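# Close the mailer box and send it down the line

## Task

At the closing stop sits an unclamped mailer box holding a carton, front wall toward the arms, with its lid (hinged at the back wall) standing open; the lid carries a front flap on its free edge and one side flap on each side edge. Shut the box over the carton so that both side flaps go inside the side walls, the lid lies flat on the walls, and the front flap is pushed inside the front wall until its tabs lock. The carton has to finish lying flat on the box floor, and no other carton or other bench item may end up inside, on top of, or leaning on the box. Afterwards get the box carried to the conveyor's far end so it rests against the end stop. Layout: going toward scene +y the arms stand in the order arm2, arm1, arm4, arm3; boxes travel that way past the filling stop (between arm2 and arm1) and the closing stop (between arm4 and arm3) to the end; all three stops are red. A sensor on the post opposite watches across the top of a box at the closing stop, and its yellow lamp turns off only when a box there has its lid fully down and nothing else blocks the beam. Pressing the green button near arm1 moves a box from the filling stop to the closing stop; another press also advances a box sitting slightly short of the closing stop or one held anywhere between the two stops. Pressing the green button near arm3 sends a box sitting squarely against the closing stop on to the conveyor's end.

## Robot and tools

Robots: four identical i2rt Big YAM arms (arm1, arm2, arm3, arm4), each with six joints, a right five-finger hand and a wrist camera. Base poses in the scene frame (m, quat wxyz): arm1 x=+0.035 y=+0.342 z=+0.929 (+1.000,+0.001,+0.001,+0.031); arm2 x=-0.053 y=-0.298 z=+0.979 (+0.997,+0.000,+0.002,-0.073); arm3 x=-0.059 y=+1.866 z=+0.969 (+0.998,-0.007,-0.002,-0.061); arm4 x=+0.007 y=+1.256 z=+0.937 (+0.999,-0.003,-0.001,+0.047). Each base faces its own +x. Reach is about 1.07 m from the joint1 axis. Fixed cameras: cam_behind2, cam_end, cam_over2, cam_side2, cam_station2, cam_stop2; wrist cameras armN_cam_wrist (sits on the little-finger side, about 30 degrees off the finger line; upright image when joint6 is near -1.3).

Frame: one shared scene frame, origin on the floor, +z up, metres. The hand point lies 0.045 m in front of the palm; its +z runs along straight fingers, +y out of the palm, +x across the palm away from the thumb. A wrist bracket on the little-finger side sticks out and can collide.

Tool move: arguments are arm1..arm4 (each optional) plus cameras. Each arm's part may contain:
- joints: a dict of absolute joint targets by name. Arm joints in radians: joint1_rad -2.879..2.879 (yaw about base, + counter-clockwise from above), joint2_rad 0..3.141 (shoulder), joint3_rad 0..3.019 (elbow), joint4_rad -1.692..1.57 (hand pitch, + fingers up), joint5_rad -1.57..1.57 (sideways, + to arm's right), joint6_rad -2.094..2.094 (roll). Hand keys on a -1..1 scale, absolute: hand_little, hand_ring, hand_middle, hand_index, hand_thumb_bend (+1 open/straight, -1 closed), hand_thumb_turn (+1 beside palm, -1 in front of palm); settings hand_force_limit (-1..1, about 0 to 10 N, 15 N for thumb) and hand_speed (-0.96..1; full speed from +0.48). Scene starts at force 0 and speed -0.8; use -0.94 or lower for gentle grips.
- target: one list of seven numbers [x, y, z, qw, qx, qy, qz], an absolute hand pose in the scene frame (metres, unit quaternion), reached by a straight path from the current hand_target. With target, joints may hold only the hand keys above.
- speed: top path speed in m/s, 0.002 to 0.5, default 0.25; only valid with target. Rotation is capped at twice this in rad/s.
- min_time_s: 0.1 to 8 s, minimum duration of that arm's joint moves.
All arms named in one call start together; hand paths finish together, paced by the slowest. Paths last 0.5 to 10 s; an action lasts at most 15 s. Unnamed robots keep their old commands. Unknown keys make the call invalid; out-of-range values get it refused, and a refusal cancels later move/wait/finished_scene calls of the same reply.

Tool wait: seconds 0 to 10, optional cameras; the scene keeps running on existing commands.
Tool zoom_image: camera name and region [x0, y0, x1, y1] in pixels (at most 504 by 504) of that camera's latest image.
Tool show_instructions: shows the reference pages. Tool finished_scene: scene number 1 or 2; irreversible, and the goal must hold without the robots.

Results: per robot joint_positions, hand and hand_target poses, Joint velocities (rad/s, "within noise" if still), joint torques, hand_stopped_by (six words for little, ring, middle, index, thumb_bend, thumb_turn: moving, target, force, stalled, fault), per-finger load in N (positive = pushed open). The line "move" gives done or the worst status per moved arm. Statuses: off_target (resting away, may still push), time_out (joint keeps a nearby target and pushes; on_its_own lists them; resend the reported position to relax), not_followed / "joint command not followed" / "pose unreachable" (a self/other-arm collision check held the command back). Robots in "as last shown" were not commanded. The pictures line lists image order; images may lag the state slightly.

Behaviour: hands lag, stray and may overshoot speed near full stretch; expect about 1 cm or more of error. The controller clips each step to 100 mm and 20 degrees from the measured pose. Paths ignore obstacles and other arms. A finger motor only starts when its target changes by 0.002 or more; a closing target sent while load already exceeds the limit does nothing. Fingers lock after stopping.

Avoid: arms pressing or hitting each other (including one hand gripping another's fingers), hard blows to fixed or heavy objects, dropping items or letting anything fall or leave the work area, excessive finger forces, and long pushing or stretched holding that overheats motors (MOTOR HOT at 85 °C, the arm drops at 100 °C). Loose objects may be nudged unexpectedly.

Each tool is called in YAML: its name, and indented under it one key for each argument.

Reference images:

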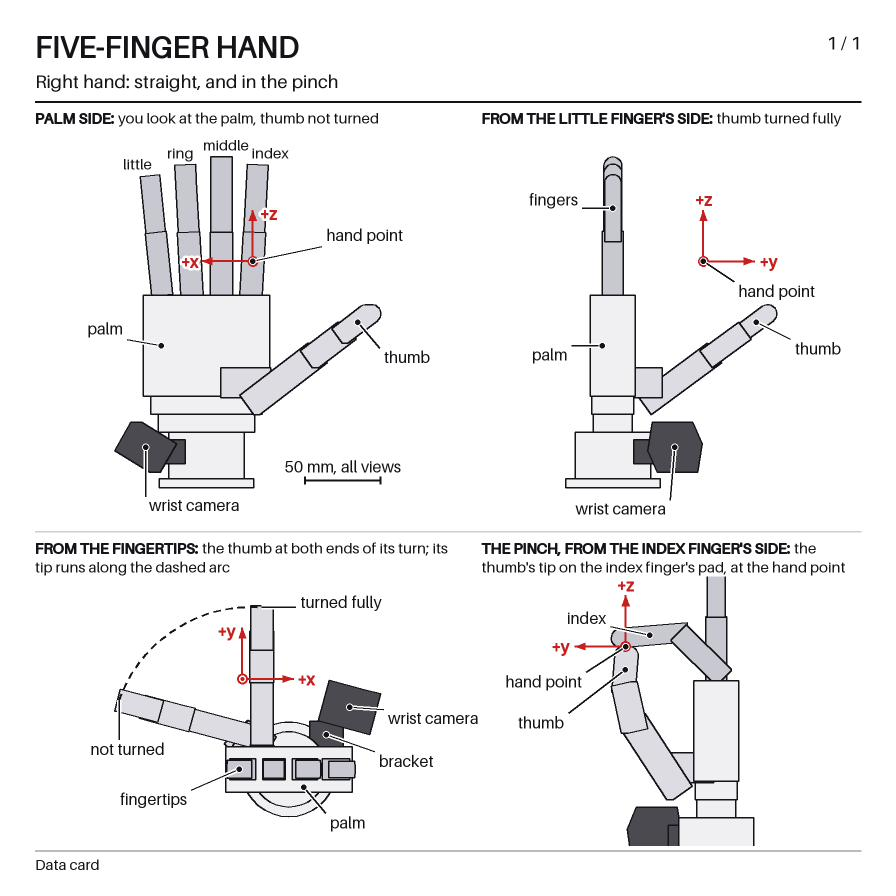

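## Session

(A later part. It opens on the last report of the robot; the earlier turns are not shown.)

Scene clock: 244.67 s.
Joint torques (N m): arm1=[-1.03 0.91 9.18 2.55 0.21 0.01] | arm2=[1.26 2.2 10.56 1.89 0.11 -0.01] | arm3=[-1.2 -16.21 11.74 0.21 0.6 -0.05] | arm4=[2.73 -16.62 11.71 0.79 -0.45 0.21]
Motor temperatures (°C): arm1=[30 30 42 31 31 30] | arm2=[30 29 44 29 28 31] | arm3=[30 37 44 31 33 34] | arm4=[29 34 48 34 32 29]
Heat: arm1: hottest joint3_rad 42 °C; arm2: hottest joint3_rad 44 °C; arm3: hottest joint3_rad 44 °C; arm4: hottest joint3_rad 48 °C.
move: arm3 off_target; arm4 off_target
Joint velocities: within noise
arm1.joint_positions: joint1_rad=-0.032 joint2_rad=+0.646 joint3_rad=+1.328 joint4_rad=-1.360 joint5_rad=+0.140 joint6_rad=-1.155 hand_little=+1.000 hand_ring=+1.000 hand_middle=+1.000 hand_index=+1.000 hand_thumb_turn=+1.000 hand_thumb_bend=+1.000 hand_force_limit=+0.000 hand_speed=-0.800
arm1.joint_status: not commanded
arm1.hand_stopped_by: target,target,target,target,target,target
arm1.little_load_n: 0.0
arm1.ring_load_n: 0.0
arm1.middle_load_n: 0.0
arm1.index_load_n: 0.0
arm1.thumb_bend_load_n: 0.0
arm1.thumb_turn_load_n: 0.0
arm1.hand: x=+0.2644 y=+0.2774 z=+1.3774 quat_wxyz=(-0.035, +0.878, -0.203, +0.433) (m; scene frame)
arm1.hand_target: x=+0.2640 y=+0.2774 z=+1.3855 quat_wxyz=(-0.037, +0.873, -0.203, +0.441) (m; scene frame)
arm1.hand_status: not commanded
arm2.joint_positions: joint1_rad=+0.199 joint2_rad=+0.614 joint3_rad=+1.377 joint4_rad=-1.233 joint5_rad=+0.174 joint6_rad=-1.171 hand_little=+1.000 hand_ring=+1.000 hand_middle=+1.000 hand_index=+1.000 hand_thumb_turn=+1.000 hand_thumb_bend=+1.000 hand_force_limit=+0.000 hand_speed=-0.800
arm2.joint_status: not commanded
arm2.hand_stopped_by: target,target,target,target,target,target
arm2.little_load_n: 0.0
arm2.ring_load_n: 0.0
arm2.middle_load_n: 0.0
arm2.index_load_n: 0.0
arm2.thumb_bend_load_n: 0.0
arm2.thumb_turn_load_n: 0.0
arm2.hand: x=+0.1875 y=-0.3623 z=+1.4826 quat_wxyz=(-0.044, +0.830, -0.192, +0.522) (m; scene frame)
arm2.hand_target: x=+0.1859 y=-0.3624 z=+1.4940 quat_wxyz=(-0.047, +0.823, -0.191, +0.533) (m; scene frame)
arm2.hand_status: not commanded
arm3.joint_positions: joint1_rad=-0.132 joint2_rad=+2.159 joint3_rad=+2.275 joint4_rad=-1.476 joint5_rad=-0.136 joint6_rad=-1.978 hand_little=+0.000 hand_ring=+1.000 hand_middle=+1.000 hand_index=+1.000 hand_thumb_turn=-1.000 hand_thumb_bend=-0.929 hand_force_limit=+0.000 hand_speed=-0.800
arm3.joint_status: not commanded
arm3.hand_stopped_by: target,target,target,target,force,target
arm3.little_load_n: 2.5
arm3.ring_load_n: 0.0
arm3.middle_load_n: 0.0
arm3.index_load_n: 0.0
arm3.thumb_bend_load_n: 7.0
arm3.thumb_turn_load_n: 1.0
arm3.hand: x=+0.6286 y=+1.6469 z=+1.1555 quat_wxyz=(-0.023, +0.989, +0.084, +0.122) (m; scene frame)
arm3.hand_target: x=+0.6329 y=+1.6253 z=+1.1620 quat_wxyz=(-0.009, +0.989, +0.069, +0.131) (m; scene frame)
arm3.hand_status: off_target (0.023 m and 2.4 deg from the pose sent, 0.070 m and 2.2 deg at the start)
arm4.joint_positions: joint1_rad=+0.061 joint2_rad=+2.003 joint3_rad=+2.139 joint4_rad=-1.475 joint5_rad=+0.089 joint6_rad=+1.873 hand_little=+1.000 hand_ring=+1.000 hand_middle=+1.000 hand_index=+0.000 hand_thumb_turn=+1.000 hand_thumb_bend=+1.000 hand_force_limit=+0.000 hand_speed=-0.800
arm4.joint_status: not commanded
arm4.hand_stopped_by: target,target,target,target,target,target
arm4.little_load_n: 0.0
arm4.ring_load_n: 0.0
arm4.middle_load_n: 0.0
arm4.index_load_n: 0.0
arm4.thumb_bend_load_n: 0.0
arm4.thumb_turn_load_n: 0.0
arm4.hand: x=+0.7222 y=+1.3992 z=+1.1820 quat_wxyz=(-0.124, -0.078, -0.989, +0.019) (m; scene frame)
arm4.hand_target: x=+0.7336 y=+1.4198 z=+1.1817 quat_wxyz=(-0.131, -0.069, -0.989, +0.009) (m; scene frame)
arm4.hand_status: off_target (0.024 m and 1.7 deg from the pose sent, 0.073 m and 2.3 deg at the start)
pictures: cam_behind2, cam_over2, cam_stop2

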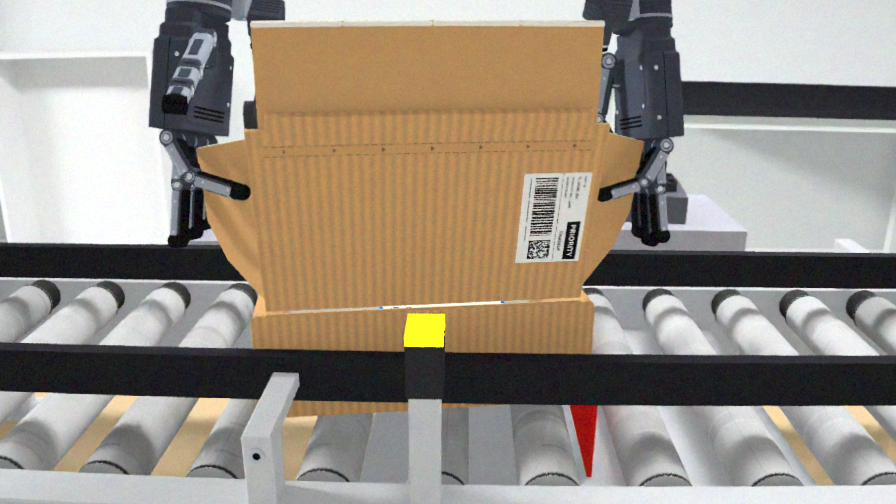

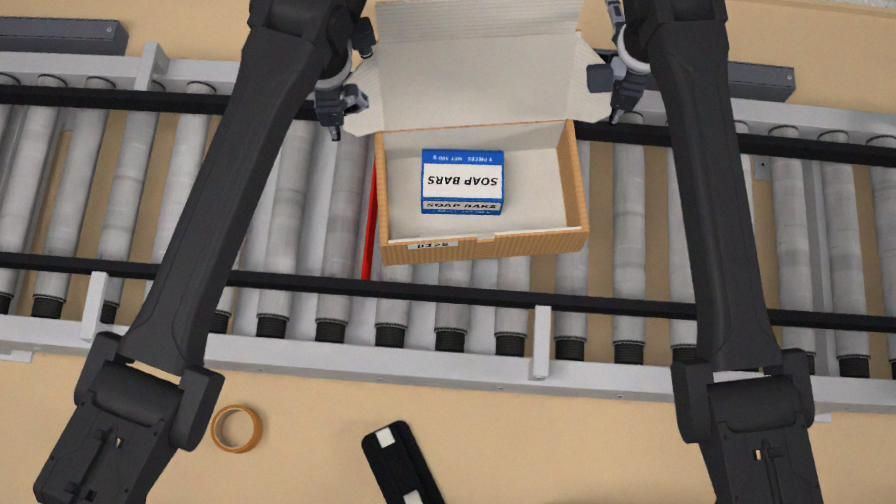

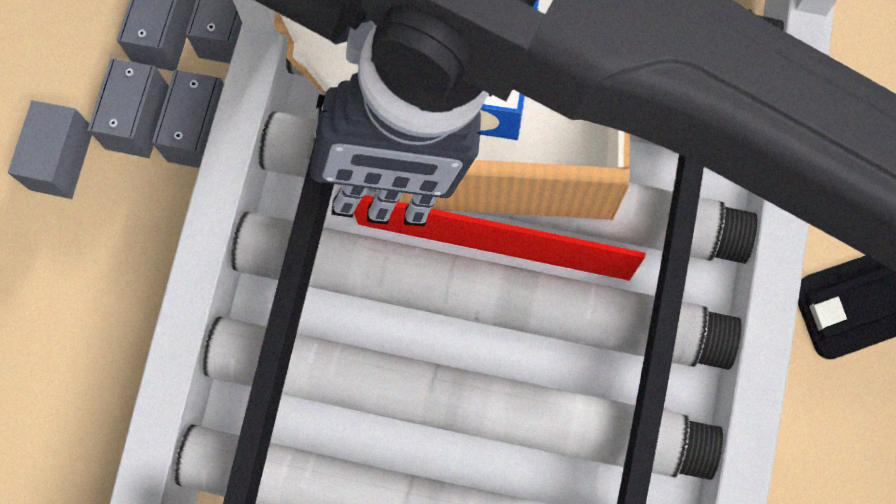

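zoom_image:
  camera: "cam_over2"
  region: [290, 0, 680, 270]

move:
  cameras: ["arm3_cam_wrist","arm4_cam_wrist","cam_station2","cam_end"]

Scaled by 1.292 from the camera's 896x504 image, which has a finer 1280x720 frame.

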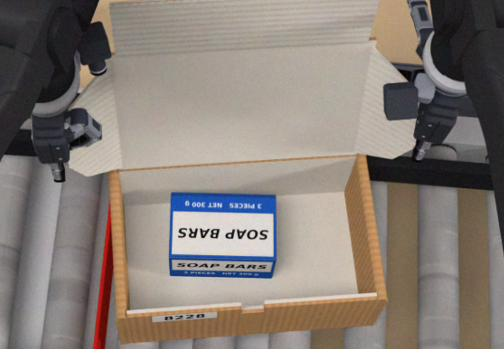

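Scene clock: 245.97 s.
Joint torques (N m): arm1=[-1.03 0.85 9.18 2.54 0.21 0.01] | arm2=[1.32 2.32 10.55 1.92 0.11 -0.02] | arm3=[-1.38 -16.56 11.85 0.31 0.61 -0.07] | arm4=[2.96 -17.14 11.67 0.95 -0.49 0.14]
Motor temperatures (°C): arm1=[30 30 42 31 31 30] | arm2=[30 29 44 29 28 31] | arm3=[30 37 44 31 33 34] | arm4=[29 34 48 34 32 29]
Heat: arm1: hottest joint3_rad 42 °C; arm2: hottest joint3_rad 44 °C; arm3: hottest joint3_rad 44 °C; arm4: hottest joint3_rad 48 °C.
Joint velocities: within noise
arm1.joint_positions: joint1_rad=-0.032 joint2_rad=+0.646 joint3_rad=+1.328 joint4_rad=-1.360 joint5_rad=+0.140 joint6_rad=-1.155 hand_little=+1.000 hand_ring=+1.000 hand_middle=+1.000 hand_index=+1.000 hand_thumb_turn=+1.000 hand_thumb_bend=+1.000 hand_force_limit=+0.000 hand_speed=-0.800
arm1.joint_status: not commanded
arm1.hand_stopped_by: target,target,target,target,target,target
arm1.little_load_n: 0.0
arm1.ring_load_n: 0.0
arm1.middle_load_n: 0.0
arm1.index_load_n: 0.0
arm1.thumb_bend_load_n: 0.0
arm1.thumb_turn_load_n: 0.0
arm1.hand: x=+0.2644 y=+0.2774 z=+1.3774 quat_wxyz=(-0.035, +0.878, -0.203, +0.433) (m; scene frame)
arm1.hand_target: x=+0.2640 y=+0.2774 z=+1.3855 quat_wxyz=(-0.037, +0.873, -0.203, +0.441) (m; scene frame)
arm1.hand_status: not commanded
arm2.joint_positions: joint1_rad=+0.199 joint2_rad=+0.614 joint3_rad=+1.377 joint4_rad=-1.233 joint5_rad=+0.174 joint6_rad=-1.171 hand_little=+1.000 hand_ring=+1.000 hand_middle=+1.000 hand_index=+1.000 hand_thumb_turn=+1.000 hand_thumb_bend=+1.000 hand_force_limit=+0.000 hand_speed=-0.800
arm2.joint_status: not commanded
arm2.hand_stopped_by: target,target,target,target,target,target
arm2.little_load_n: 0.0
arm2.ring_load_n: 0.0
arm2.middle_load_n: 0.0
arm2.index_load_n: 0.0
arm2.thumb_bend_load_n: 0.0
arm2.thumb_turn_load_n: 0.0
arm2.hand: x=+0.1875 y=-0.3623 z=+1.4826 quat_wxyz=(-0.044, +0.830, -0.192, +0.522) (m; scene frame)
arm2.hand_target: x=+0.1859 y=-0.3624 z=+1.4940 quat_wxyz=(-0.047, +0.823, -0.191, +0.533) (m; scene frame)
arm2.hand_status: not commanded
arm3.joint_positions: joint1_rad=-0.132 joint2_rad=+2.159 joint3_rad=+2.275 joint4_rad=-1.476 joint5_rad=-0.136 joint6_rad=-1.978 hand_little=+0.000 hand_ring=+1.000 hand_middle=+1.000 hand_index=+1.000 hand_thumb_turn=-1.000 hand_thumb_bend=-0.929 hand_force_limit=+0.000 hand_speed=-0.800
arm3.joint_status: not commanded
arm3.hand_stopped_by: target,target,target,target,force,target
arm3.little_load_n: 2.5
arm3.ring_load_n: 0.0
arm3.middle_load_n: 0.0
arm3.index_load_n: 0.0
arm3.thumb_bend_load_n: 7.0
arm3.thumb_turn_load_n: 1.0
arm3.hand: x=+0.6287 y=+1.6469 z=+1.1557 quat_wxyz=(-0.023, +0.989, +0.084, +0.122) (m; scene frame)
arm3.hand_target: x=+0.6329 y=+1.6253 z=+1.1622 quat_wxyz=(-0.009, +0.989, +0.069, +0.131) (m; scene frame)
arm3.hand_status: off_target (0.023 m and 2.4 deg from the pose sent, 0.070 m and 2.2 deg at the start)
arm4.joint_positions: joint1_rad=+0.061 joint2_rad=+2.003 joint3_rad=+2.139 joint4_rad=-1.475 joint5_rad=+0.089 joint6_rad=+1.873 hand_little=+1.000 hand_ring=+1.000 hand_middle=+1.000 hand_index=+0.000 hand_thumb_turn=+1.000 hand_thumb_bend=+1.000 hand_force_limit=+0.000 hand_speed=-0.800
arm4.joint_status: not commanded
arm4.hand_stopped_by: target,target,target,target,target,target
arm4.little_load_n: 0.0
arm4.ring_load_n: 0.0
arm4.middle_load_n: 0.0
arm4.index_load_n: 0.0
arm4.thumb_bend_load_n: 0.0
arm4.thumb_turn_load_n: 0.0
arm4.hand: x=+0.7223 y=+1.3992 z=+1.1822 quat_wxyz=(-0.125, -0.078, -0.989, +0.019) (m; scene frame)
arm4.hand_target: x=+0.7336 y=+1.4198 z=+1.1819 quat_wxyz=(-0.131, -0.069, -0.989, +0.009) (m; scene frame)
arm4.hand_status: off_target (0.024 m and 1.7 deg from the pose sent, 0.073 m and 2.3 deg at the start)
pictures: arm3_cam_wrist, arm4_cam_wrist, cam_end, cam_station2
camera_calibration:
arm3_cam_wrist: T_world_to_cam=[[0.3986, -0.913268, 0.0840207, 1.15034], [-0.898422, -0.370422, 0.235849, 0.907095], [-0.18427, -0.169495, -0.968151, 1.63118], [0, 0, 0, 1]] pos_world=[0.657006, 1.66306, 1.26864]
arm4_cam_wrist: T_world_to_cam=[[-0.0946633, 0.98613, -0.136334, -1.14452], [0.690827, 0.16368, 0.70425, -1.56385], [0.716797, -0.0275168, -0.696739, 0.459188], [0, 0, 0, 1]] pos_world=[0.642862, 1.39725, 1.26524]

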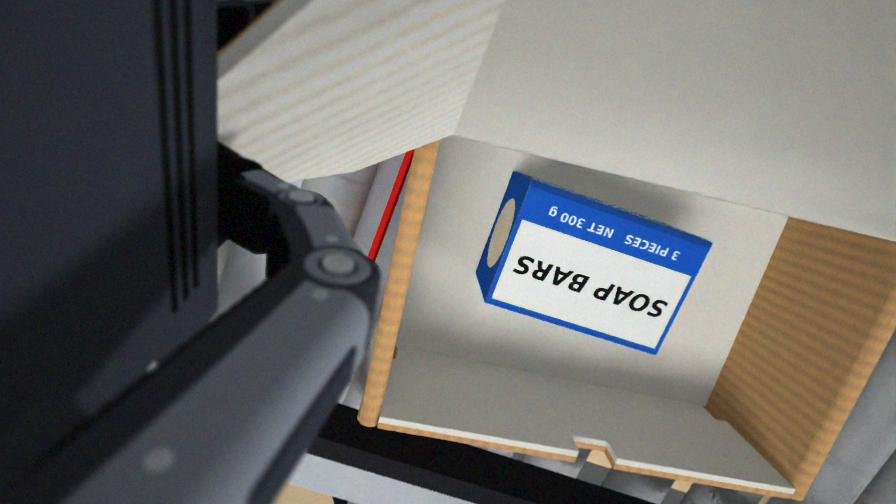

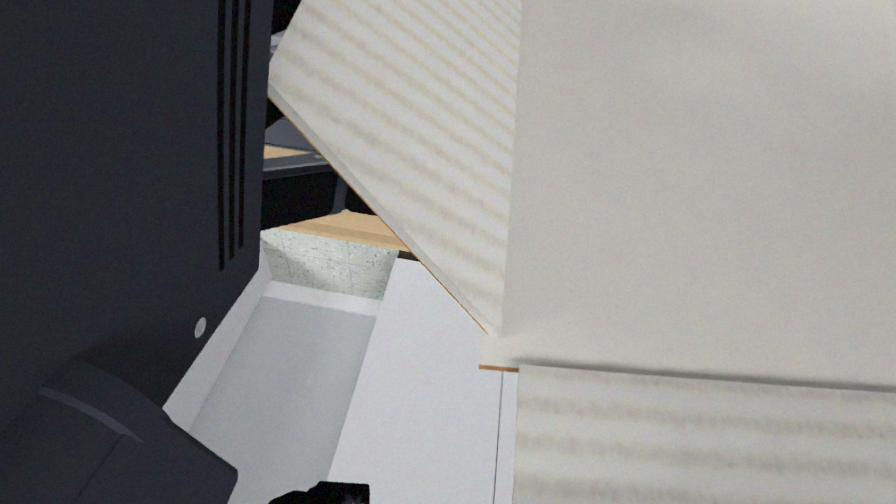

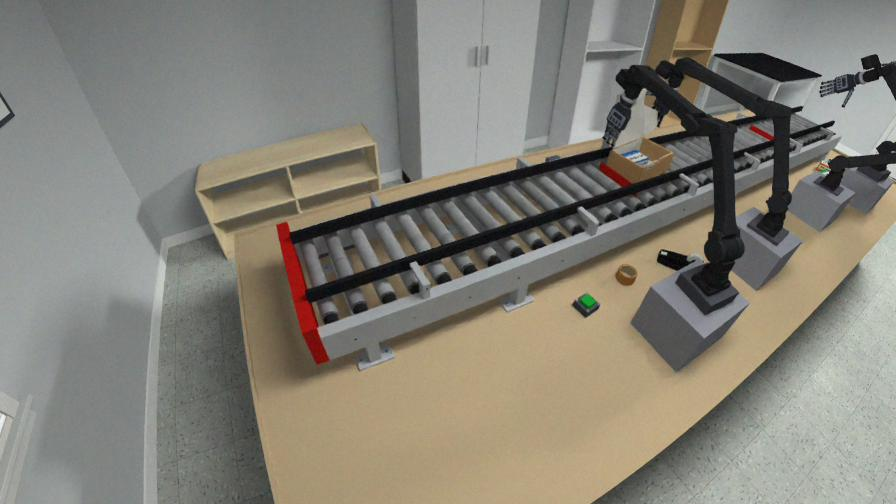

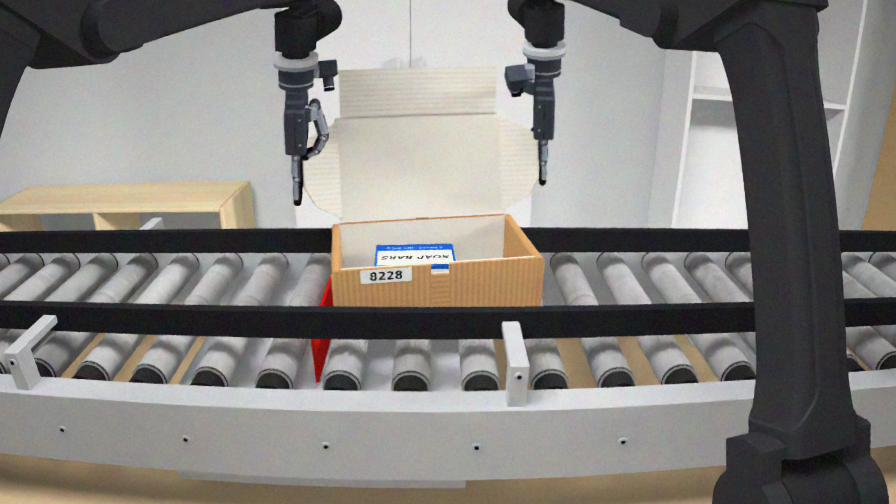

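move:
  arm4: {"joints": {"hand_index": 1.0, "hand_speed": 0.0}}
  arm3: {"joints": {"hand_little": 1.0, "hand_speed": 0.0}}

move:
  arm4: {"target": [0.725, 1.440, 1.182, 0.1302, 0.0692, 0.9890, -0.0091], "speed": 0.06}
  arm3: {"target": [0.625, 1.605, 1.162, -0.0091, 0.9890, 0.0692, 0.1302], "speed": 0.06}
  cameras: ["cam_over2","cam_behind2","cam_station2","arm3_cam_wrist"]

Scene clock: 247.33 s.
Joint torques (N m): arm1=[-0.97 0.91 9.21 2.55 0.21 0] | arm2=[1.32 2.2 10.55 1.91 0.11 -0.01] | arm3=[-1.03 -16.26 11.64 0.28 0.25 -0.06] | arm4=[2.78 -16.56 11.67 0.84 -0.37 0.11]
Motor temperatures (°C): arm1=[30 30 42 31 31 30] | arm2=[30 29 44 29 28 31] | arm3=[30 37 44 31 33 34] | arm4=[29 34 48 34 32 29]
Heat: arm1: hottest joint3_rad 42 °C; arm2: hottest joint3_rad 44 °C; arm3: hottest joint3_rad 44 °C; arm4: hottest joint3_rad 48 °C.
move: arm3 done; arm4 done
Joint velocities: within noise
arm1, arm2: as last shown
arm3.joint_positions: joint1_rad=-0.133 joint2_rad=+2.159 joint3_rad=+2.278 joint4_rad=-1.476 joint5_rad=-0.127 joint6_rad=-1.978 hand_little=+1.000 hand_ring=+1.000 hand_middle=+1.000 hand_index=+1.000 hand_thumb_turn=-1.000 hand_thumb_bend=-0.929 hand_force_limit=+0.000 hand_speed=+0.000
arm3.joint_status: all done
arm3.hand_stopped_by: target,target,target,target,force,target
arm3.little_load_n: -0.5
arm3.ring_load_n: 0.0
arm3.middle_load_n: 0.0
arm3.index_load_n: 0.0
arm3.thumb_bend_load_n: 7.0
arm3.thumb_turn_load_n: 1.0
arm3.hand: x=+0.6285 y=+1.6445 z=+1.1571 quat_wxyz=(-0.018, +0.989, +0.083, +0.122) (m; scene frame)
arm3.hand_target: x=+0.6330 y=+1.6254 z=+1.1621 quat_wxyz=(-0.009, +0.989, +0.069, +0.131) (m; scene frame)
arm3.hand_status: not commanded
arm4.joint_positions: joint1_rad=+0.061 joint2_rad=+2.007 joint3_rad=+2.139 joint4_rad=-1.475 joint5_rad=+0.086 joint6_rad=+1.873 hand_little=+1.000 hand_ring=+1.000 hand_middle=+1.000 hand_index=+1.000 hand_thumb_turn=+1.000 hand_thumb_bend=+1.000 hand_force_limit=+0.000 hand_speed=+0.000
arm4.joint_status: all done
arm4.hand_stopped_by: target,target,target,target,target,target
arm4.little_load_n: 0.0
arm4.ring_load_n: 0.5
arm4.middle_load_n: 0.0
arm4.index_load_n: 0.0
arm4.thumb_bend_load_n: 0.0
arm4.thumb_turn_load_n: 0.0
arm4.hand: x=+0.7226 y=+1.4004 z=+1.1791 quat_wxyz=(-0.122, -0.078, -0.989, +0.018) (m; scene frame)
arm4.hand_target: x=+0.7336 y=+1.4198 z=+1.1819 quat_wxyz=(-0.131, -0.069, -0.989, +0.009) (m; scene frame)
arm4.hand_status: not commanded
pictures: none

Scene clock: 248.40 s.
Joint torques (N m): arm1=[-1.03 0.85 9.2 2.54 0.21 0] | arm2=[1.44 2.14 10.51 1.92 0.1 -0.02] | arm3=[-1.61 -16.97 10.37 0.38 0.24 -0.29] | arm4=[4.31 -18.84 9.58 1.28 -0.68 0.27]
Motor temperatures (°C): arm1=[30 30 42 31 31 30] | arm2=[30 29 44 29 28 31] | arm3=[30 37 44 31 33 34] | arm4=[29 34 48 34 32 29]
Heat: arm1: hottest joint3_rad 42 °C; arm2: hottest joint3_rad 44 °C; arm3: hottest joint3_rad 44 °C; arm4: hottest joint3_rad 48 °C.
move: arm3 off_target; arm4 off_target
Joint velocities: within noise
arm1, arm2: as last shown
arm2.thumb_bend_load_n: 0.5
arm3.joint_positions: joint1_rad=-0.159 joint2_rad=+2.156 joint3_rad=+2.278 joint4_rad=-1.476 joint5_rad=-0.133 joint6_rad=-1.987 hand_little=+1.000 hand_ring=+1.000 hand_middle=+1.000 hand_index=+1.000 hand_thumb_turn=-1.000 hand_thumb_bend=-0.929 hand_force_limit=+0.000 hand_speed=+0.000
arm3.joint_status: not commanded
arm3.hand_stopped_by: target,target,target,target,force,target
arm3.little_load_n: 0.0
arm3.ring_load_n: 0.0
arm3.middle_load_n: 0.0
arm3.index_load_n: 0.0
arm3.thumb_bend_load_n: 7.0
arm3.thumb_turn_load_n: 1.0
arm3.hand: x=+0.6233 y=+1.6279 z=+1.1588 quat_wxyz=(-0.018, +0.989, +0.075, +0.125) (m; scene frame)
arm3.hand_target: x=+0.6242 y=+1.6054 z=+1.1620 quat_wxyz=(-0.009, +0.989, +0.069, +0.130) (m; scene frame)
arm3.hand_status: off_target (0.023 m and 1.4 deg from the pose sent, 0.040 m and 2.1 deg at the start)
arm4.joint_positions: joint1_rad=+0.075 joint2_rad=+2.007 joint3_rad=+2.139 joint4_rad=-1.476 joint5_rad=+0.102 joint6_rad=+1.891 hand_little=+1.000 hand_ring=+1.000 hand_middle=+1.000 hand_index=+1.000 hand_thumb_turn=+1.000 hand_thumb_bend=+1.000 hand_force_limit=+0.000 hand_speed=+0.000
arm4.joint_status: not commanded
arm4.hand_stopped_by: target,target,target,target,target,target
arm4.little_load_n: 0.0
arm4.ring_load_n: 0.5
arm4.middle_load_n: 0.0
arm4.index_load_n: 0.0
arm4.thumb_bend_load_n: 0.0
arm4.thumb_turn_load_n: 0.0
arm4.hand: x=+0.7218 y=+1.4060 z=+1.1787 quat_wxyz=(-0.123, -0.081, -0.989, +0.025) (m; scene frame)
arm4.hand_target: x=+0.7235 y=+1.4394 z=+1.1821 quat_wxyz=(-0.130, -0.069, -0.989, +0.009) (m; scene frame)
arm4.hand_status: off_target (0.034 m and 2.3 deg from the pose sent, 0.040 m and 1.7 deg at the start)
pictures: arm3_cam_wrist, cam_behind2, cam_over2, cam_station2
camera_calibration:
arm3_cam_wrist: T_world_to_cam=[[0.381523, -0.919875, 0.0909372, 1.14825], [-0.906096, -0.352711, 0.233634, 0.873028], [-0.182839, -0.171535, -0.968063, 1.63225], [0, 0, 0, 1]] pos_world=[0.651405, 1.64416, 1.27174]

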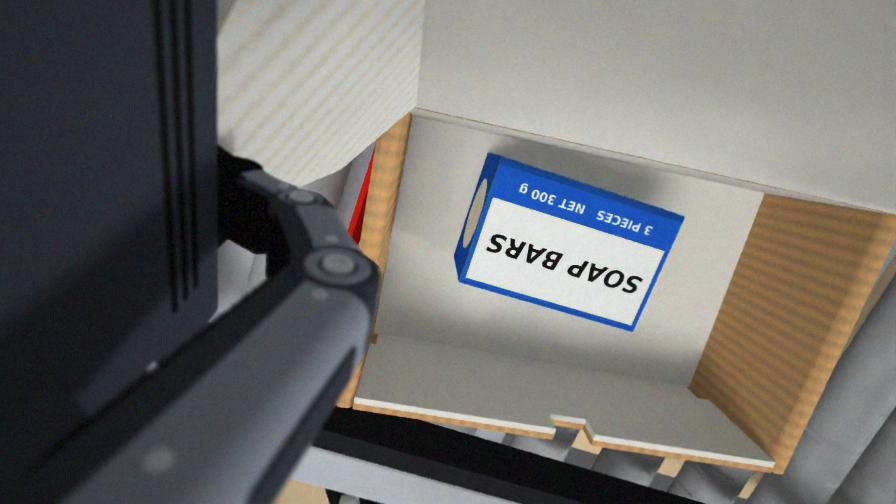

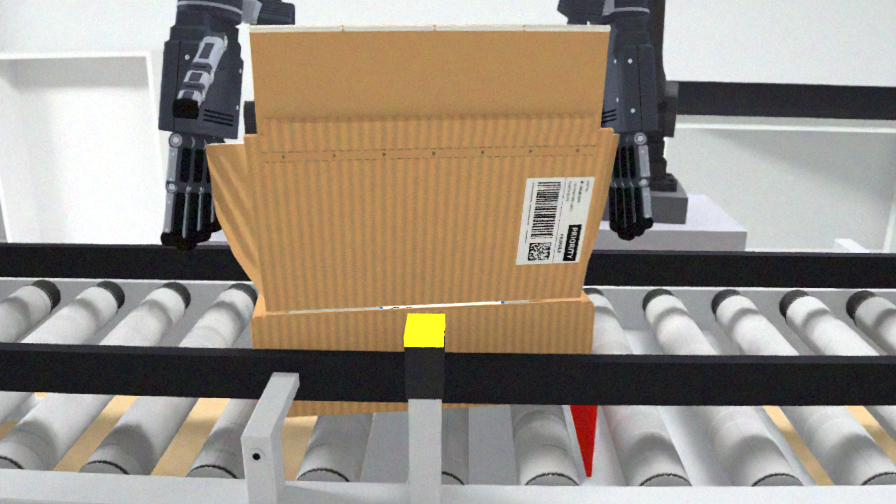

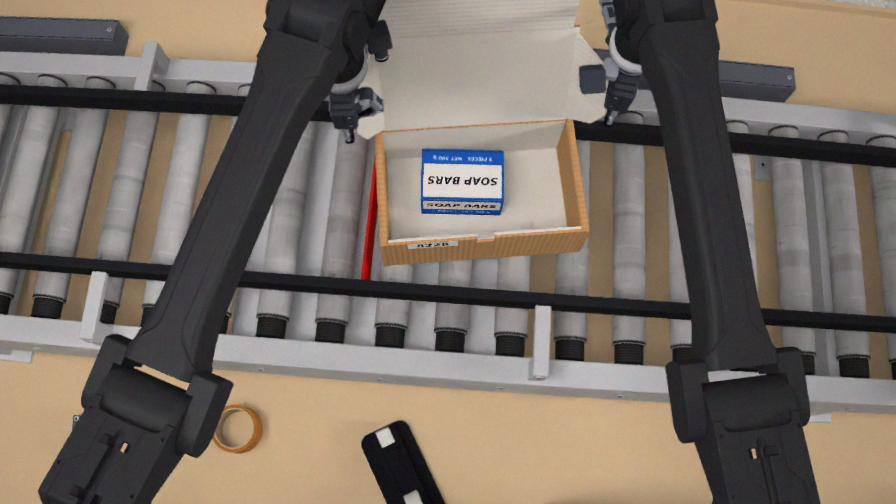

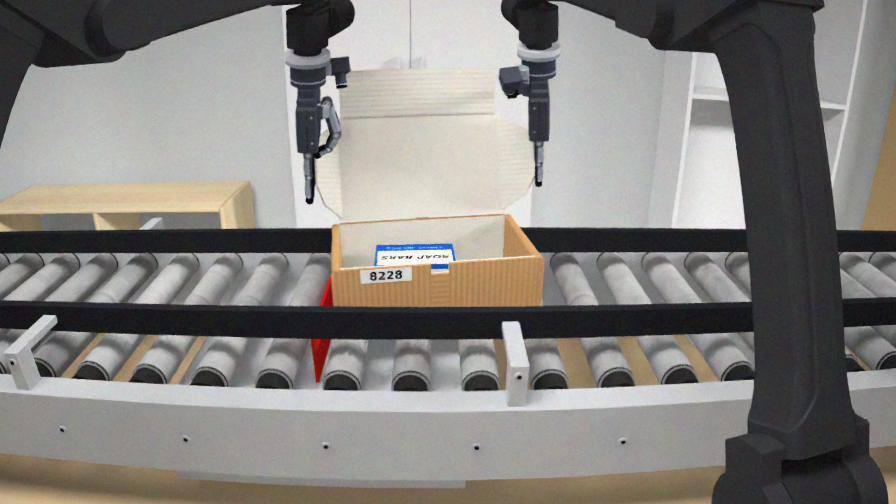

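zoom_image:
  camera: "cam_station2"
  region: [260, 40, 580, 260]

zoom_image:
  camera: "arm3_cam_wrist"
  region: [150, 0, 600, 300]

Scaled by 1.575 from the camera's 896x504 image, which has a finer 1280x720 frame.

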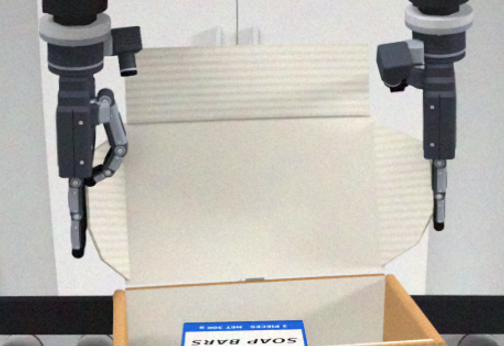

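Scaled by 1.120 from the camera's 896x504 image, which has a finer 1280x720 frame.

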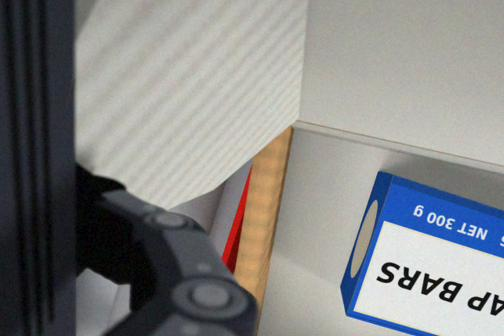

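move:
  arm4: {"target": [0.718, 1.470, 1.182, 0.1302, 0.0692, 0.9890, -0.0091], "speed": 0.06}
  arm3: {"target": [0.618, 1.588, 1.162, -0.0091, 0.9890, 0.0692, 0.1302], "speed": 0.06}
  cameras: ["cam_over2","cam_behind2","cam_station2","arm3_cam_wrist"]

Scene clock: 250.10 s.
Joint torques (N m): arm1=[-1.03 0.85 9.2 2.54 0.21 0] | arm2=[1.44 1.96 10.52 1.87 0.12 -0.01] | arm3=[-2.02 -16.97 9.7 0.35 0.28 -0.3] | arm4=[4.54 -18.49 9.83 1.88 -0.68 0.15]
Motor temperatures (°C): arm1=[30 30 42 31 31 30] | arm2=[30 29 44 29 28 31] | arm3=[30 37 44 31 33 34] | arm4=[29 34 48 34 32 29]
Heat: arm1: hottest joint3_rad 42 °C; arm2: hottest joint3_rad 44 °C; arm3: hottest joint3_rad 44 °C; arm4: hottest joint3_rad 48 °C.
move: arm3 off_target; arm4 off_target
Joint velocities: within noise
arm1, arm2: as last shown
arm2.thumb_bend_load_n: 0.0
arm3.joint_positions: joint1_rad=-0.183 joint2_rad=+2.155 joint3_rad=+2.278 joint4_rad=-1.475 joint5_rad=-0.141 joint6_rad=-2.014 hand_little=+1.000 hand_ring=+1.000 hand_middle=+1.000 hand_index=+1.000 hand_thumb_turn=-1.000 hand_thumb_bend=-0.929 hand_force_limit=+0.000 hand_speed=+0.000
arm3.joint_status: not commanded
arm3.hand_stopped_by: target,target,target,target,force,target
arm3.little_load_n: 0.0
arm3.ring_load_n: 0.0
arm3.middle_load_n: 0.0
arm3.index_load_n: 0.0
arm3.thumb_bend_load_n: 6.5
arm3.thumb_turn_load_n: 1.0
arm3.hand: x=+0.6196 y=+1.6123 z=+1.1602 quat_wxyz=(-0.018, +0.989, +0.077, +0.128) (m; scene frame)
arm3.hand_target: x=+0.6172 y=+1.5883 z=+1.1620 quat_wxyz=(-0.009, +0.989, +0.069, +0.130) (m; scene frame)
arm3.hand_status: off_target (0.024 m and 1.4 deg from the pose sent, 0.040 m and 1.4 deg at the start)
arm4.joint_positions: joint1_rad=+0.126 joint2_rad=+2.001 joint3_rad=+2.139 joint4_rad=-1.494 joint5_rad=+0.115 joint6_rad=+1.951 hand_little=+1.000 hand_ring=+1.000 hand_middle=+1.000 hand_index=+1.000 hand_thumb_turn=+1.000 hand_thumb_bend=+1.000 hand_force_limit=+0.000 hand_speed=+0.000
arm4.joint_status: not commanded
arm4.hand_stopped_by: target,target,target,target,target,target
arm4.little_load_n: 0.5
arm4.ring_load_n: 0.0
arm4.middle_load_n: 0.0
arm4.index_load_n: 0.0
arm4.thumb_bend_load_n: 0.0
arm4.thumb_turn_load_n: 0.0
arm4.hand: x=+0.7120 y=+1.4365 z=+1.1815 quat_wxyz=(-0.121, -0.085, -0.989, +0.026) (m; scene frame)
arm4.hand_target: x=+0.7163 y=+1.4695 z=+1.1821 quat_wxyz=(-0.130, -0.069, -0.989, +0.009) (m; scene frame)
arm4.hand_status: off_target (0.034 m and 2.9 deg from the pose sent, 0.064 m and 2.3 deg at the start)
pictures: arm3_cam_wrist, cam_behind2, cam_over2, cam_station2
camera_calibration:
arm3_cam_wrist: T_world_to_cam=[[0.384095, -0.91854, 0.0935676, 1.12834], [-0.906285, -0.355716, 0.228283, 0.875018], [-0.176403, -0.172481, -0.969088, 1.62902], [0, 0, 0, 1]] pos_world=[0.646991, 1.62866, 1.27334]

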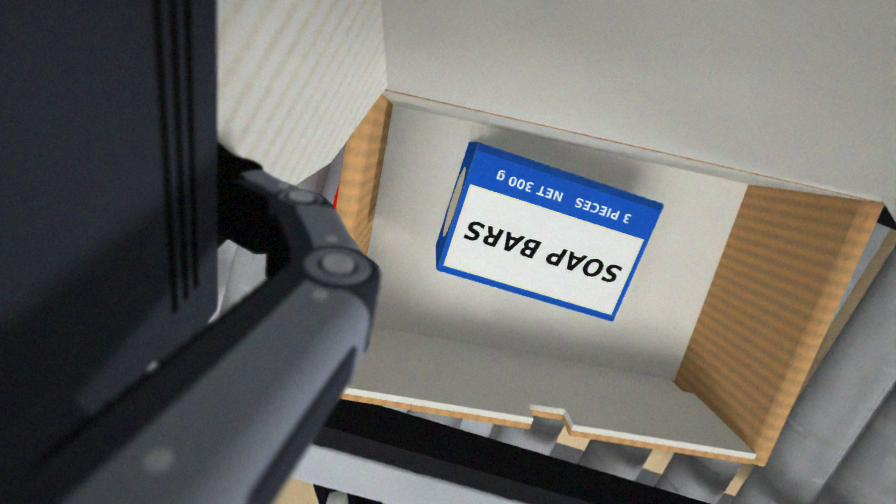

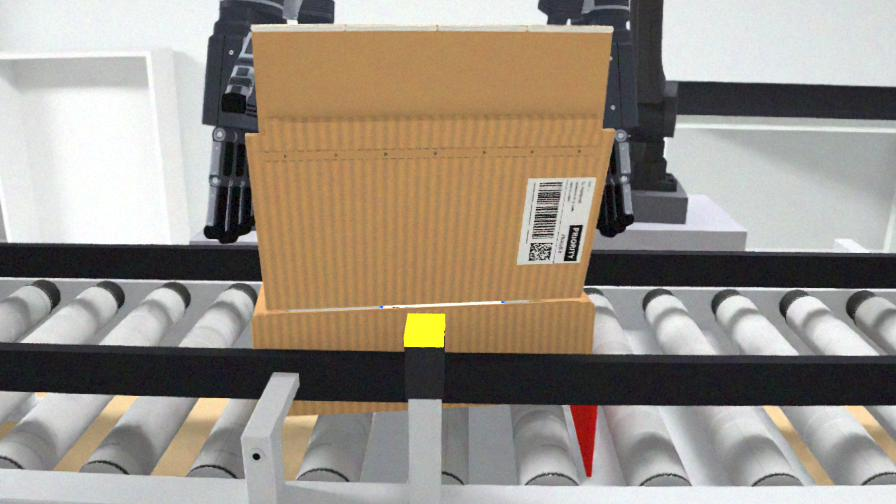

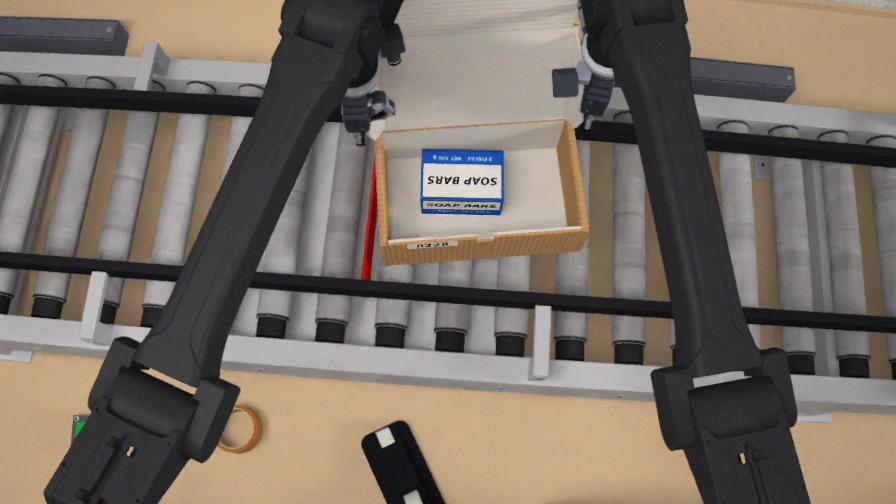

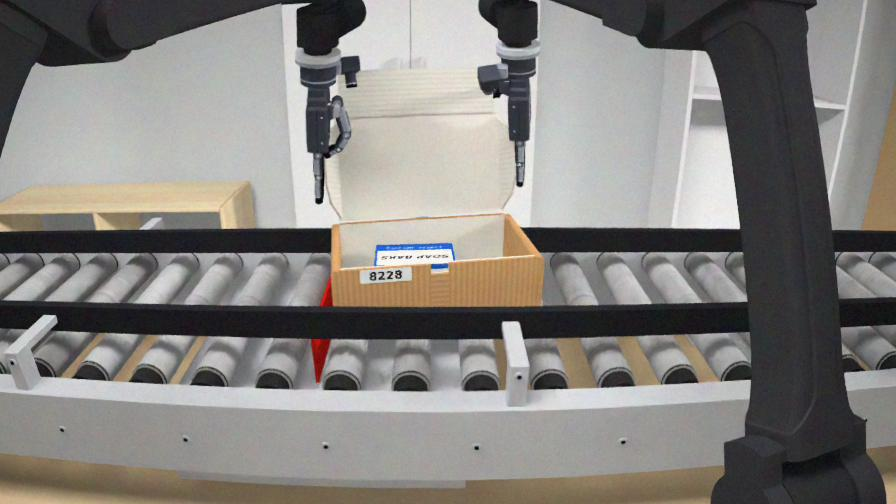

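move:
  arm4: {"target": [0.650, 1.475, 1.185, 0.1302, 0.0692, 0.9890, -0.0091], "speed": 0.06}
  arm3: {"target": [0.550, 1.583, 1.165, -0.0091, 0.9890, 0.0692, 0.1302], "speed": 0.06}
  cameras: ["cam_over2","cam_behind2","cam_station2","arm3_cam_wrist"]

Scene clock: 252.97 s.
Joint torques (N m): arm1=[-1.08 0.91 9.2 2.54 0.21 0] | arm2=[1.44 2.32 10.62 1.84 0.12 -0.02] | arm3=[-1.96 -18.55 7.49 0.91 0.21 -0.27] | arm4=[5.3 -18.67 7.54 1.4 -0.59 -0.02]
Motor temperatures (°C): arm1=[30 30 42 31 31 30] | arm2=[30 29 44 29 28 31] | arm3=[30 37 43 31 33 34] | arm4=[29 34 48 34 32 29]
Heat: arm1: hottest joint3_rad 42 °C; arm2: hottest joint3_rad 44 °C; arm3: hottest joint3_rad 43 °C; arm4: hottest joint3_rad 48 °C.
move: arm3 off_target; arm4 off_target
Joint velocities: within noise
arm1, arm2: as last shown
arm1.thumb_bend_load_n: -0.5
arm3.joint_positions: joint1_rad=-0.225 joint2_rad=+1.983 joint3_rad=+1.966 joint4_rad=-1.370 joint5_rad=-0.147 joint6_rad=-2.060 hand_little=+1.000 hand_ring=+1.000 hand_middle=+1.000 hand_index=+1.000 hand_thumb_turn=-1.000 hand_thumb_bend=-0.929 hand_force_limit=+0.000 hand_speed=+0.000
arm3.joint_status: not commanded
arm3.hand_stopped_by: target,target,target,target,force,target
arm3.little_load_n: 0.0
arm3.ring_load_n: 0.0
arm3.middle_load_n: 0.0
arm3.index_load_n: 0.0
arm3.thumb_bend_load_n: 7.0
arm3.thumb_turn_load_n: 1.0
arm3.hand: x=+0.5572 y=+1.6041 z=+1.1469 quat_wxyz=(-0.023, +0.990, +0.078, +0.114) (m; scene frame)
arm3.hand_target: x=+0.5497 y=+1.5834 z=+1.1649 quat_wxyz=(-0.009, +0.989, +0.069, +0.130) (m; scene frame)
arm3.hand_status: off_target (0.029 m and 2.6 deg from the pose sent, 0.076 m and 1.4 deg at the start)
arm4.joint_positions: joint1_rad=+0.153 joint2_rad=+1.835 joint3_rad=+1.883 joint4_rad=-1.393 joint5_rad=+0.121 joint6_rad=+2.005 hand_little=+1.000 hand_ring=+1.000 hand_middle=+1.000 hand_index=+1.000 hand_thumb_turn=+1.000 hand_thumb_bend=+1.000 hand_force_limit=+0.000 hand_speed=+0.000
arm4.joint_status: not commanded
arm4.hand_stopped_by: target,target,target,target,target,target
arm4.little_load_n: 0.0
arm4.ring_load_n: 0.0
arm4.middle_load_n: 0.0
arm4.index_load_n: 0.0
arm4.thumb_bend_load_n: 0.0
arm4.thumb_turn_load_n: 0.5
arm4.hand: x=+0.6621 y=+1.4404 z=+1.1809 quat_wxyz=(-0.128, -0.099, -0.987, +0.022) (m; scene frame)
arm4.hand_target: x=+0.6495 y=+1.4739 z=+1.1850 quat_wxyz=(-0.130, -0.069, -0.989, +0.009) (m; scene frame)
arm4.hand_status: off_target (0.037 m and 3.8 deg from the pose sent, 0.073 m and 2.9 deg at the start)
pictures: arm3_cam_wrist, cam_behind2, cam_over2, cam_station2
camera_calibration:
arm3_cam_wrist: T_world_to_cam=[[0.389893, -0.917634, 0.0770198, 1.16036], [-0.89845, -0.360732, 0.250318, 0.796979], [-0.201917, -0.166796, -0.965095, 1.60419], [0, 0, 0, 1]] pos_world=[0.587544, 1.61985, 1.25933]

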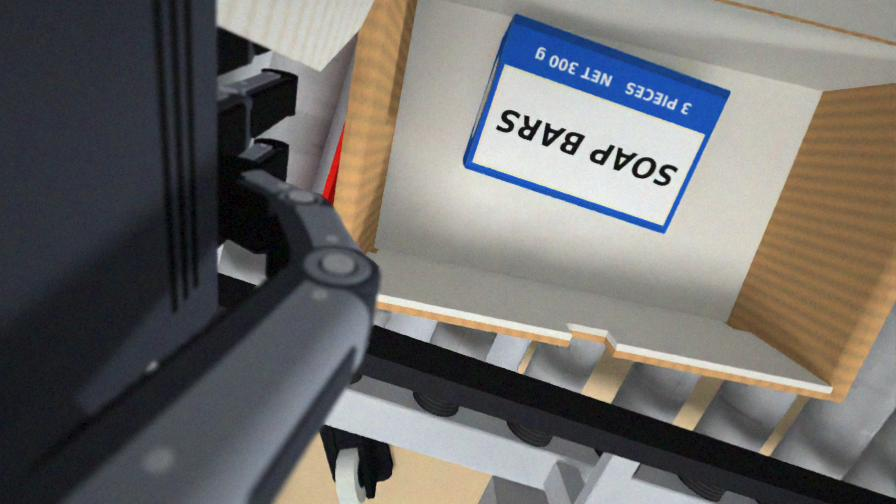

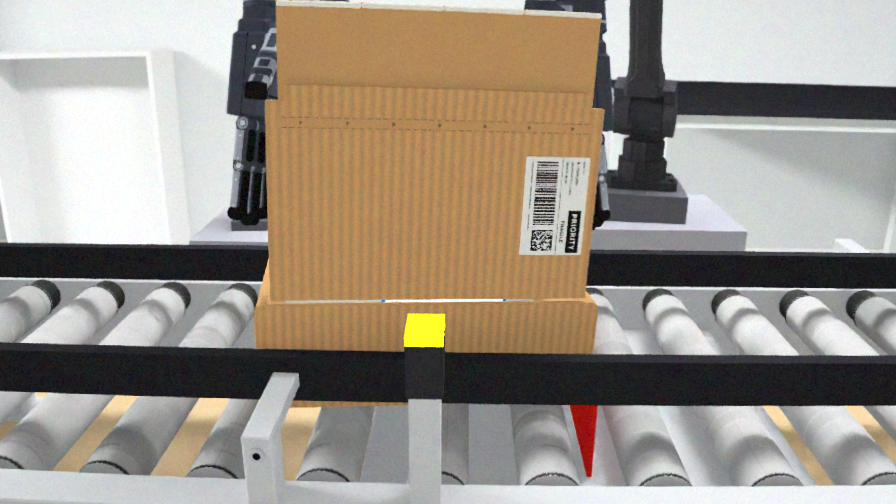

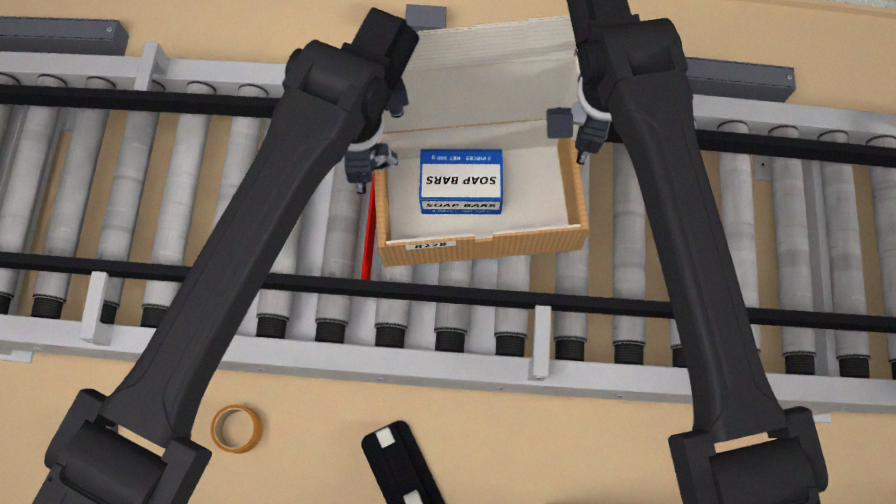

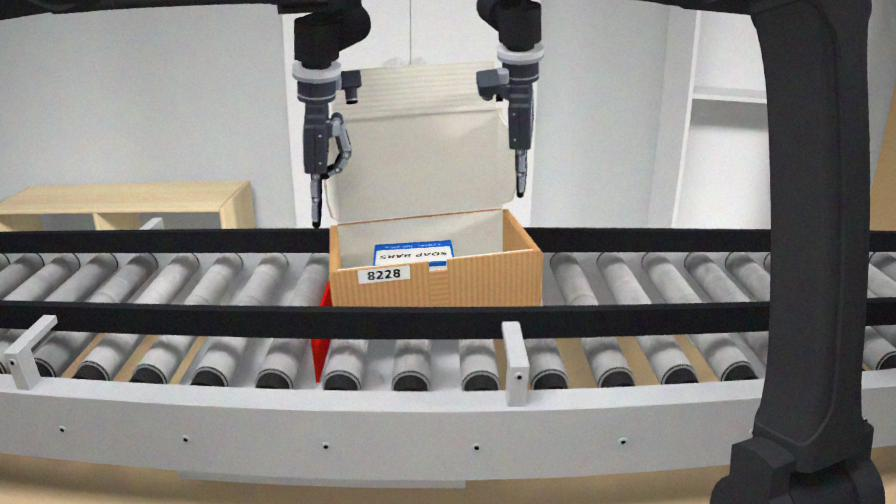

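move:
  arm4: {"joints": {"hand_index": 0.0, "hand_speed": -0.8, "hand_force_limit": -0.7}}
  arm3: {"joints": {"hand_little": 0.0, "hand_speed": -0.8, "hand_force_limit": -0.7}}
  cameras: ["cam_behind2","cam_station2"]

Scene clock: 255.43 s.
Joint torques (N m): arm1=[-1.03 0.91 9.2 2.55 0.21 0] | arm2=[1.49 2.32 10.51 1.91 0.12 0] | arm3=[-2.26 -18.37 7.64 0.79 0.4 -0.22] | arm4=[5.13 -18.32 7.51 1.21 -0.75 0.01]
Motor temperatures (°C): arm1=[30 30 42 31 31 30] | arm2=[30 29 44 29 28 31] | arm3=[30 37 43 31 33 34] | arm4=[29 34 48 34 32 29]
Heat: arm1: hottest joint3_rad 42 °C; arm2: hottest joint3_rad 44 °C; arm3: hottest joint3_rad 43 °C; arm4: hottest joint3_rad 48 °C.
move: arm3 off_target; arm4 off_target
Joint velocities: within noise
arm1, arm2: as last shown
arm1.thumb_bend_load_n: 0.0
arm3.joint_positions: joint1_rad=-0.225 joint2_rad=+1.982 joint3_rad=+1.964 joint4_rad=-1.370 joint5_rad=-0.153 joint6_rad=-2.063 hand_little=+0.799 hand_ring=+1.000 hand_middle=+1.000 hand_index=+1.000 hand_thumb_turn=-1.000 hand_thumb_bend=-0.929 hand_force_limit=-0.700 hand_speed=-0.800
arm3.joint_status: hand_little off_target (ended at +0.799, target +0.000); the others done
arm3.hand_stopped_by: force,target,target,target,force,target
arm3.little_load_n: 2.5
arm3.ring_load_n: 0.0
arm3.middle_load_n: 0.0
arm3.index_load_n: 0.0
arm3.thumb_bend_load_n: 7.0
arm3.thumb_turn_load_n: 1.0
arm3.hand: x=+0.5573 y=+1.6052 z=+1.1464 quat_wxyz=(-0.025, +0.990, +0.080, +0.115) (m; scene frame)
arm3.hand_target: x=+0.5496 y=+1.5834 z=+1.1648 quat_wxyz=(-0.009, +0.989, +0.069, +0.130) (m; scene frame)
arm3.hand_status: not commanded
arm4.joint_positions: joint1_rad=+0.153 joint2_rad=+1.835 joint3_rad=+1.880 joint4_rad=-1.392 joint5_rad=+0.126 joint6_rad=+2.007 hand_little=+1.000 hand_ring=+1.000 hand_middle=+1.000 hand_index=+0.706 hand_thumb_turn=+1.000 hand_thumb_bend=+1.000 hand_force_limit=-0.700 hand_speed=-0.800
arm4.joint_status: hand_index off_target (ended at +0.706, target +0.000); the others done
arm4.hand_stopped_by: target,target,target,force,target,target
arm4.little_load_n: 0.5
arm4.ring_load_n: 0.0
arm4.middle_load_n: 0.0
arm4.index_load_n: 1.5
arm4.thumb_bend_load_n: 0.0
arm4.thumb_turn_load_n: 0.0
arm4.hand: x=+0.6620 y=+1.4394 z=+1.1798 quat_wxyz=(-0.128, -0.100, -0.986, +0.024) (m; scene frame)
arm4.hand_target: x=+0.6495 y=+1.4739 z=+1.1848 quat_wxyz=(-0.130, -0.069, -0.989, +0.009) (m; scene frame)
arm4.hand_status: not commanded
pictures: cam_behind2, cam_station2

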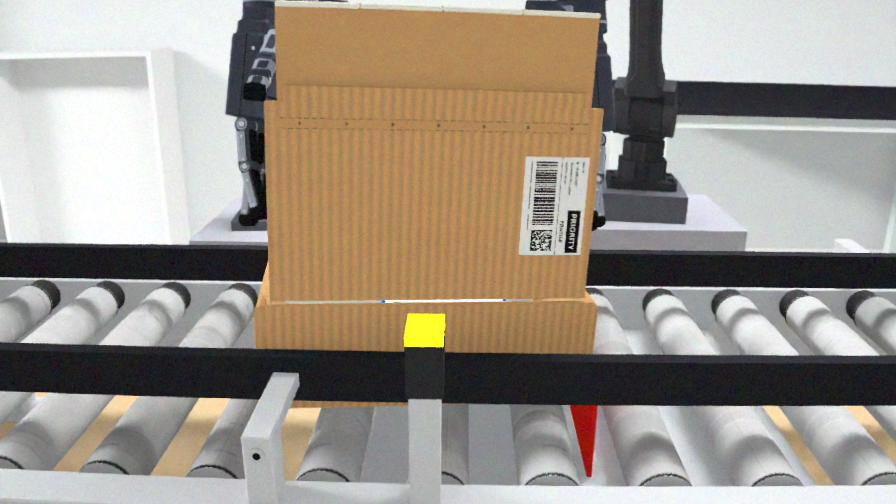

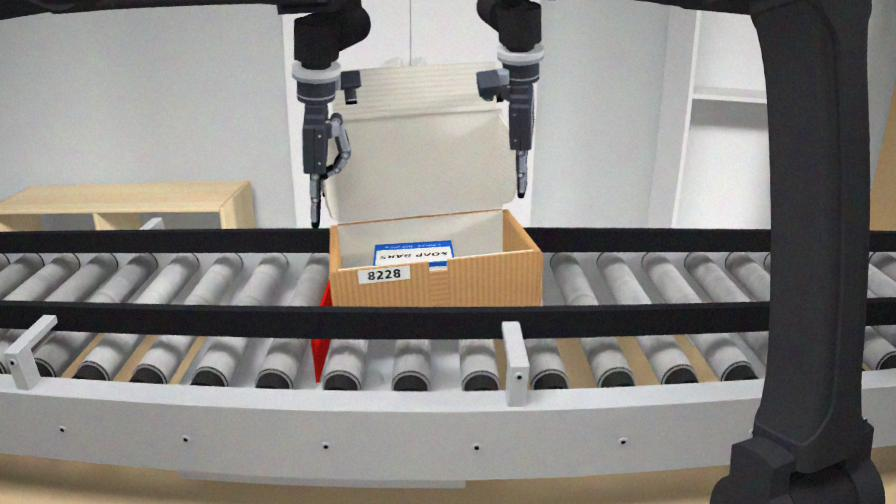

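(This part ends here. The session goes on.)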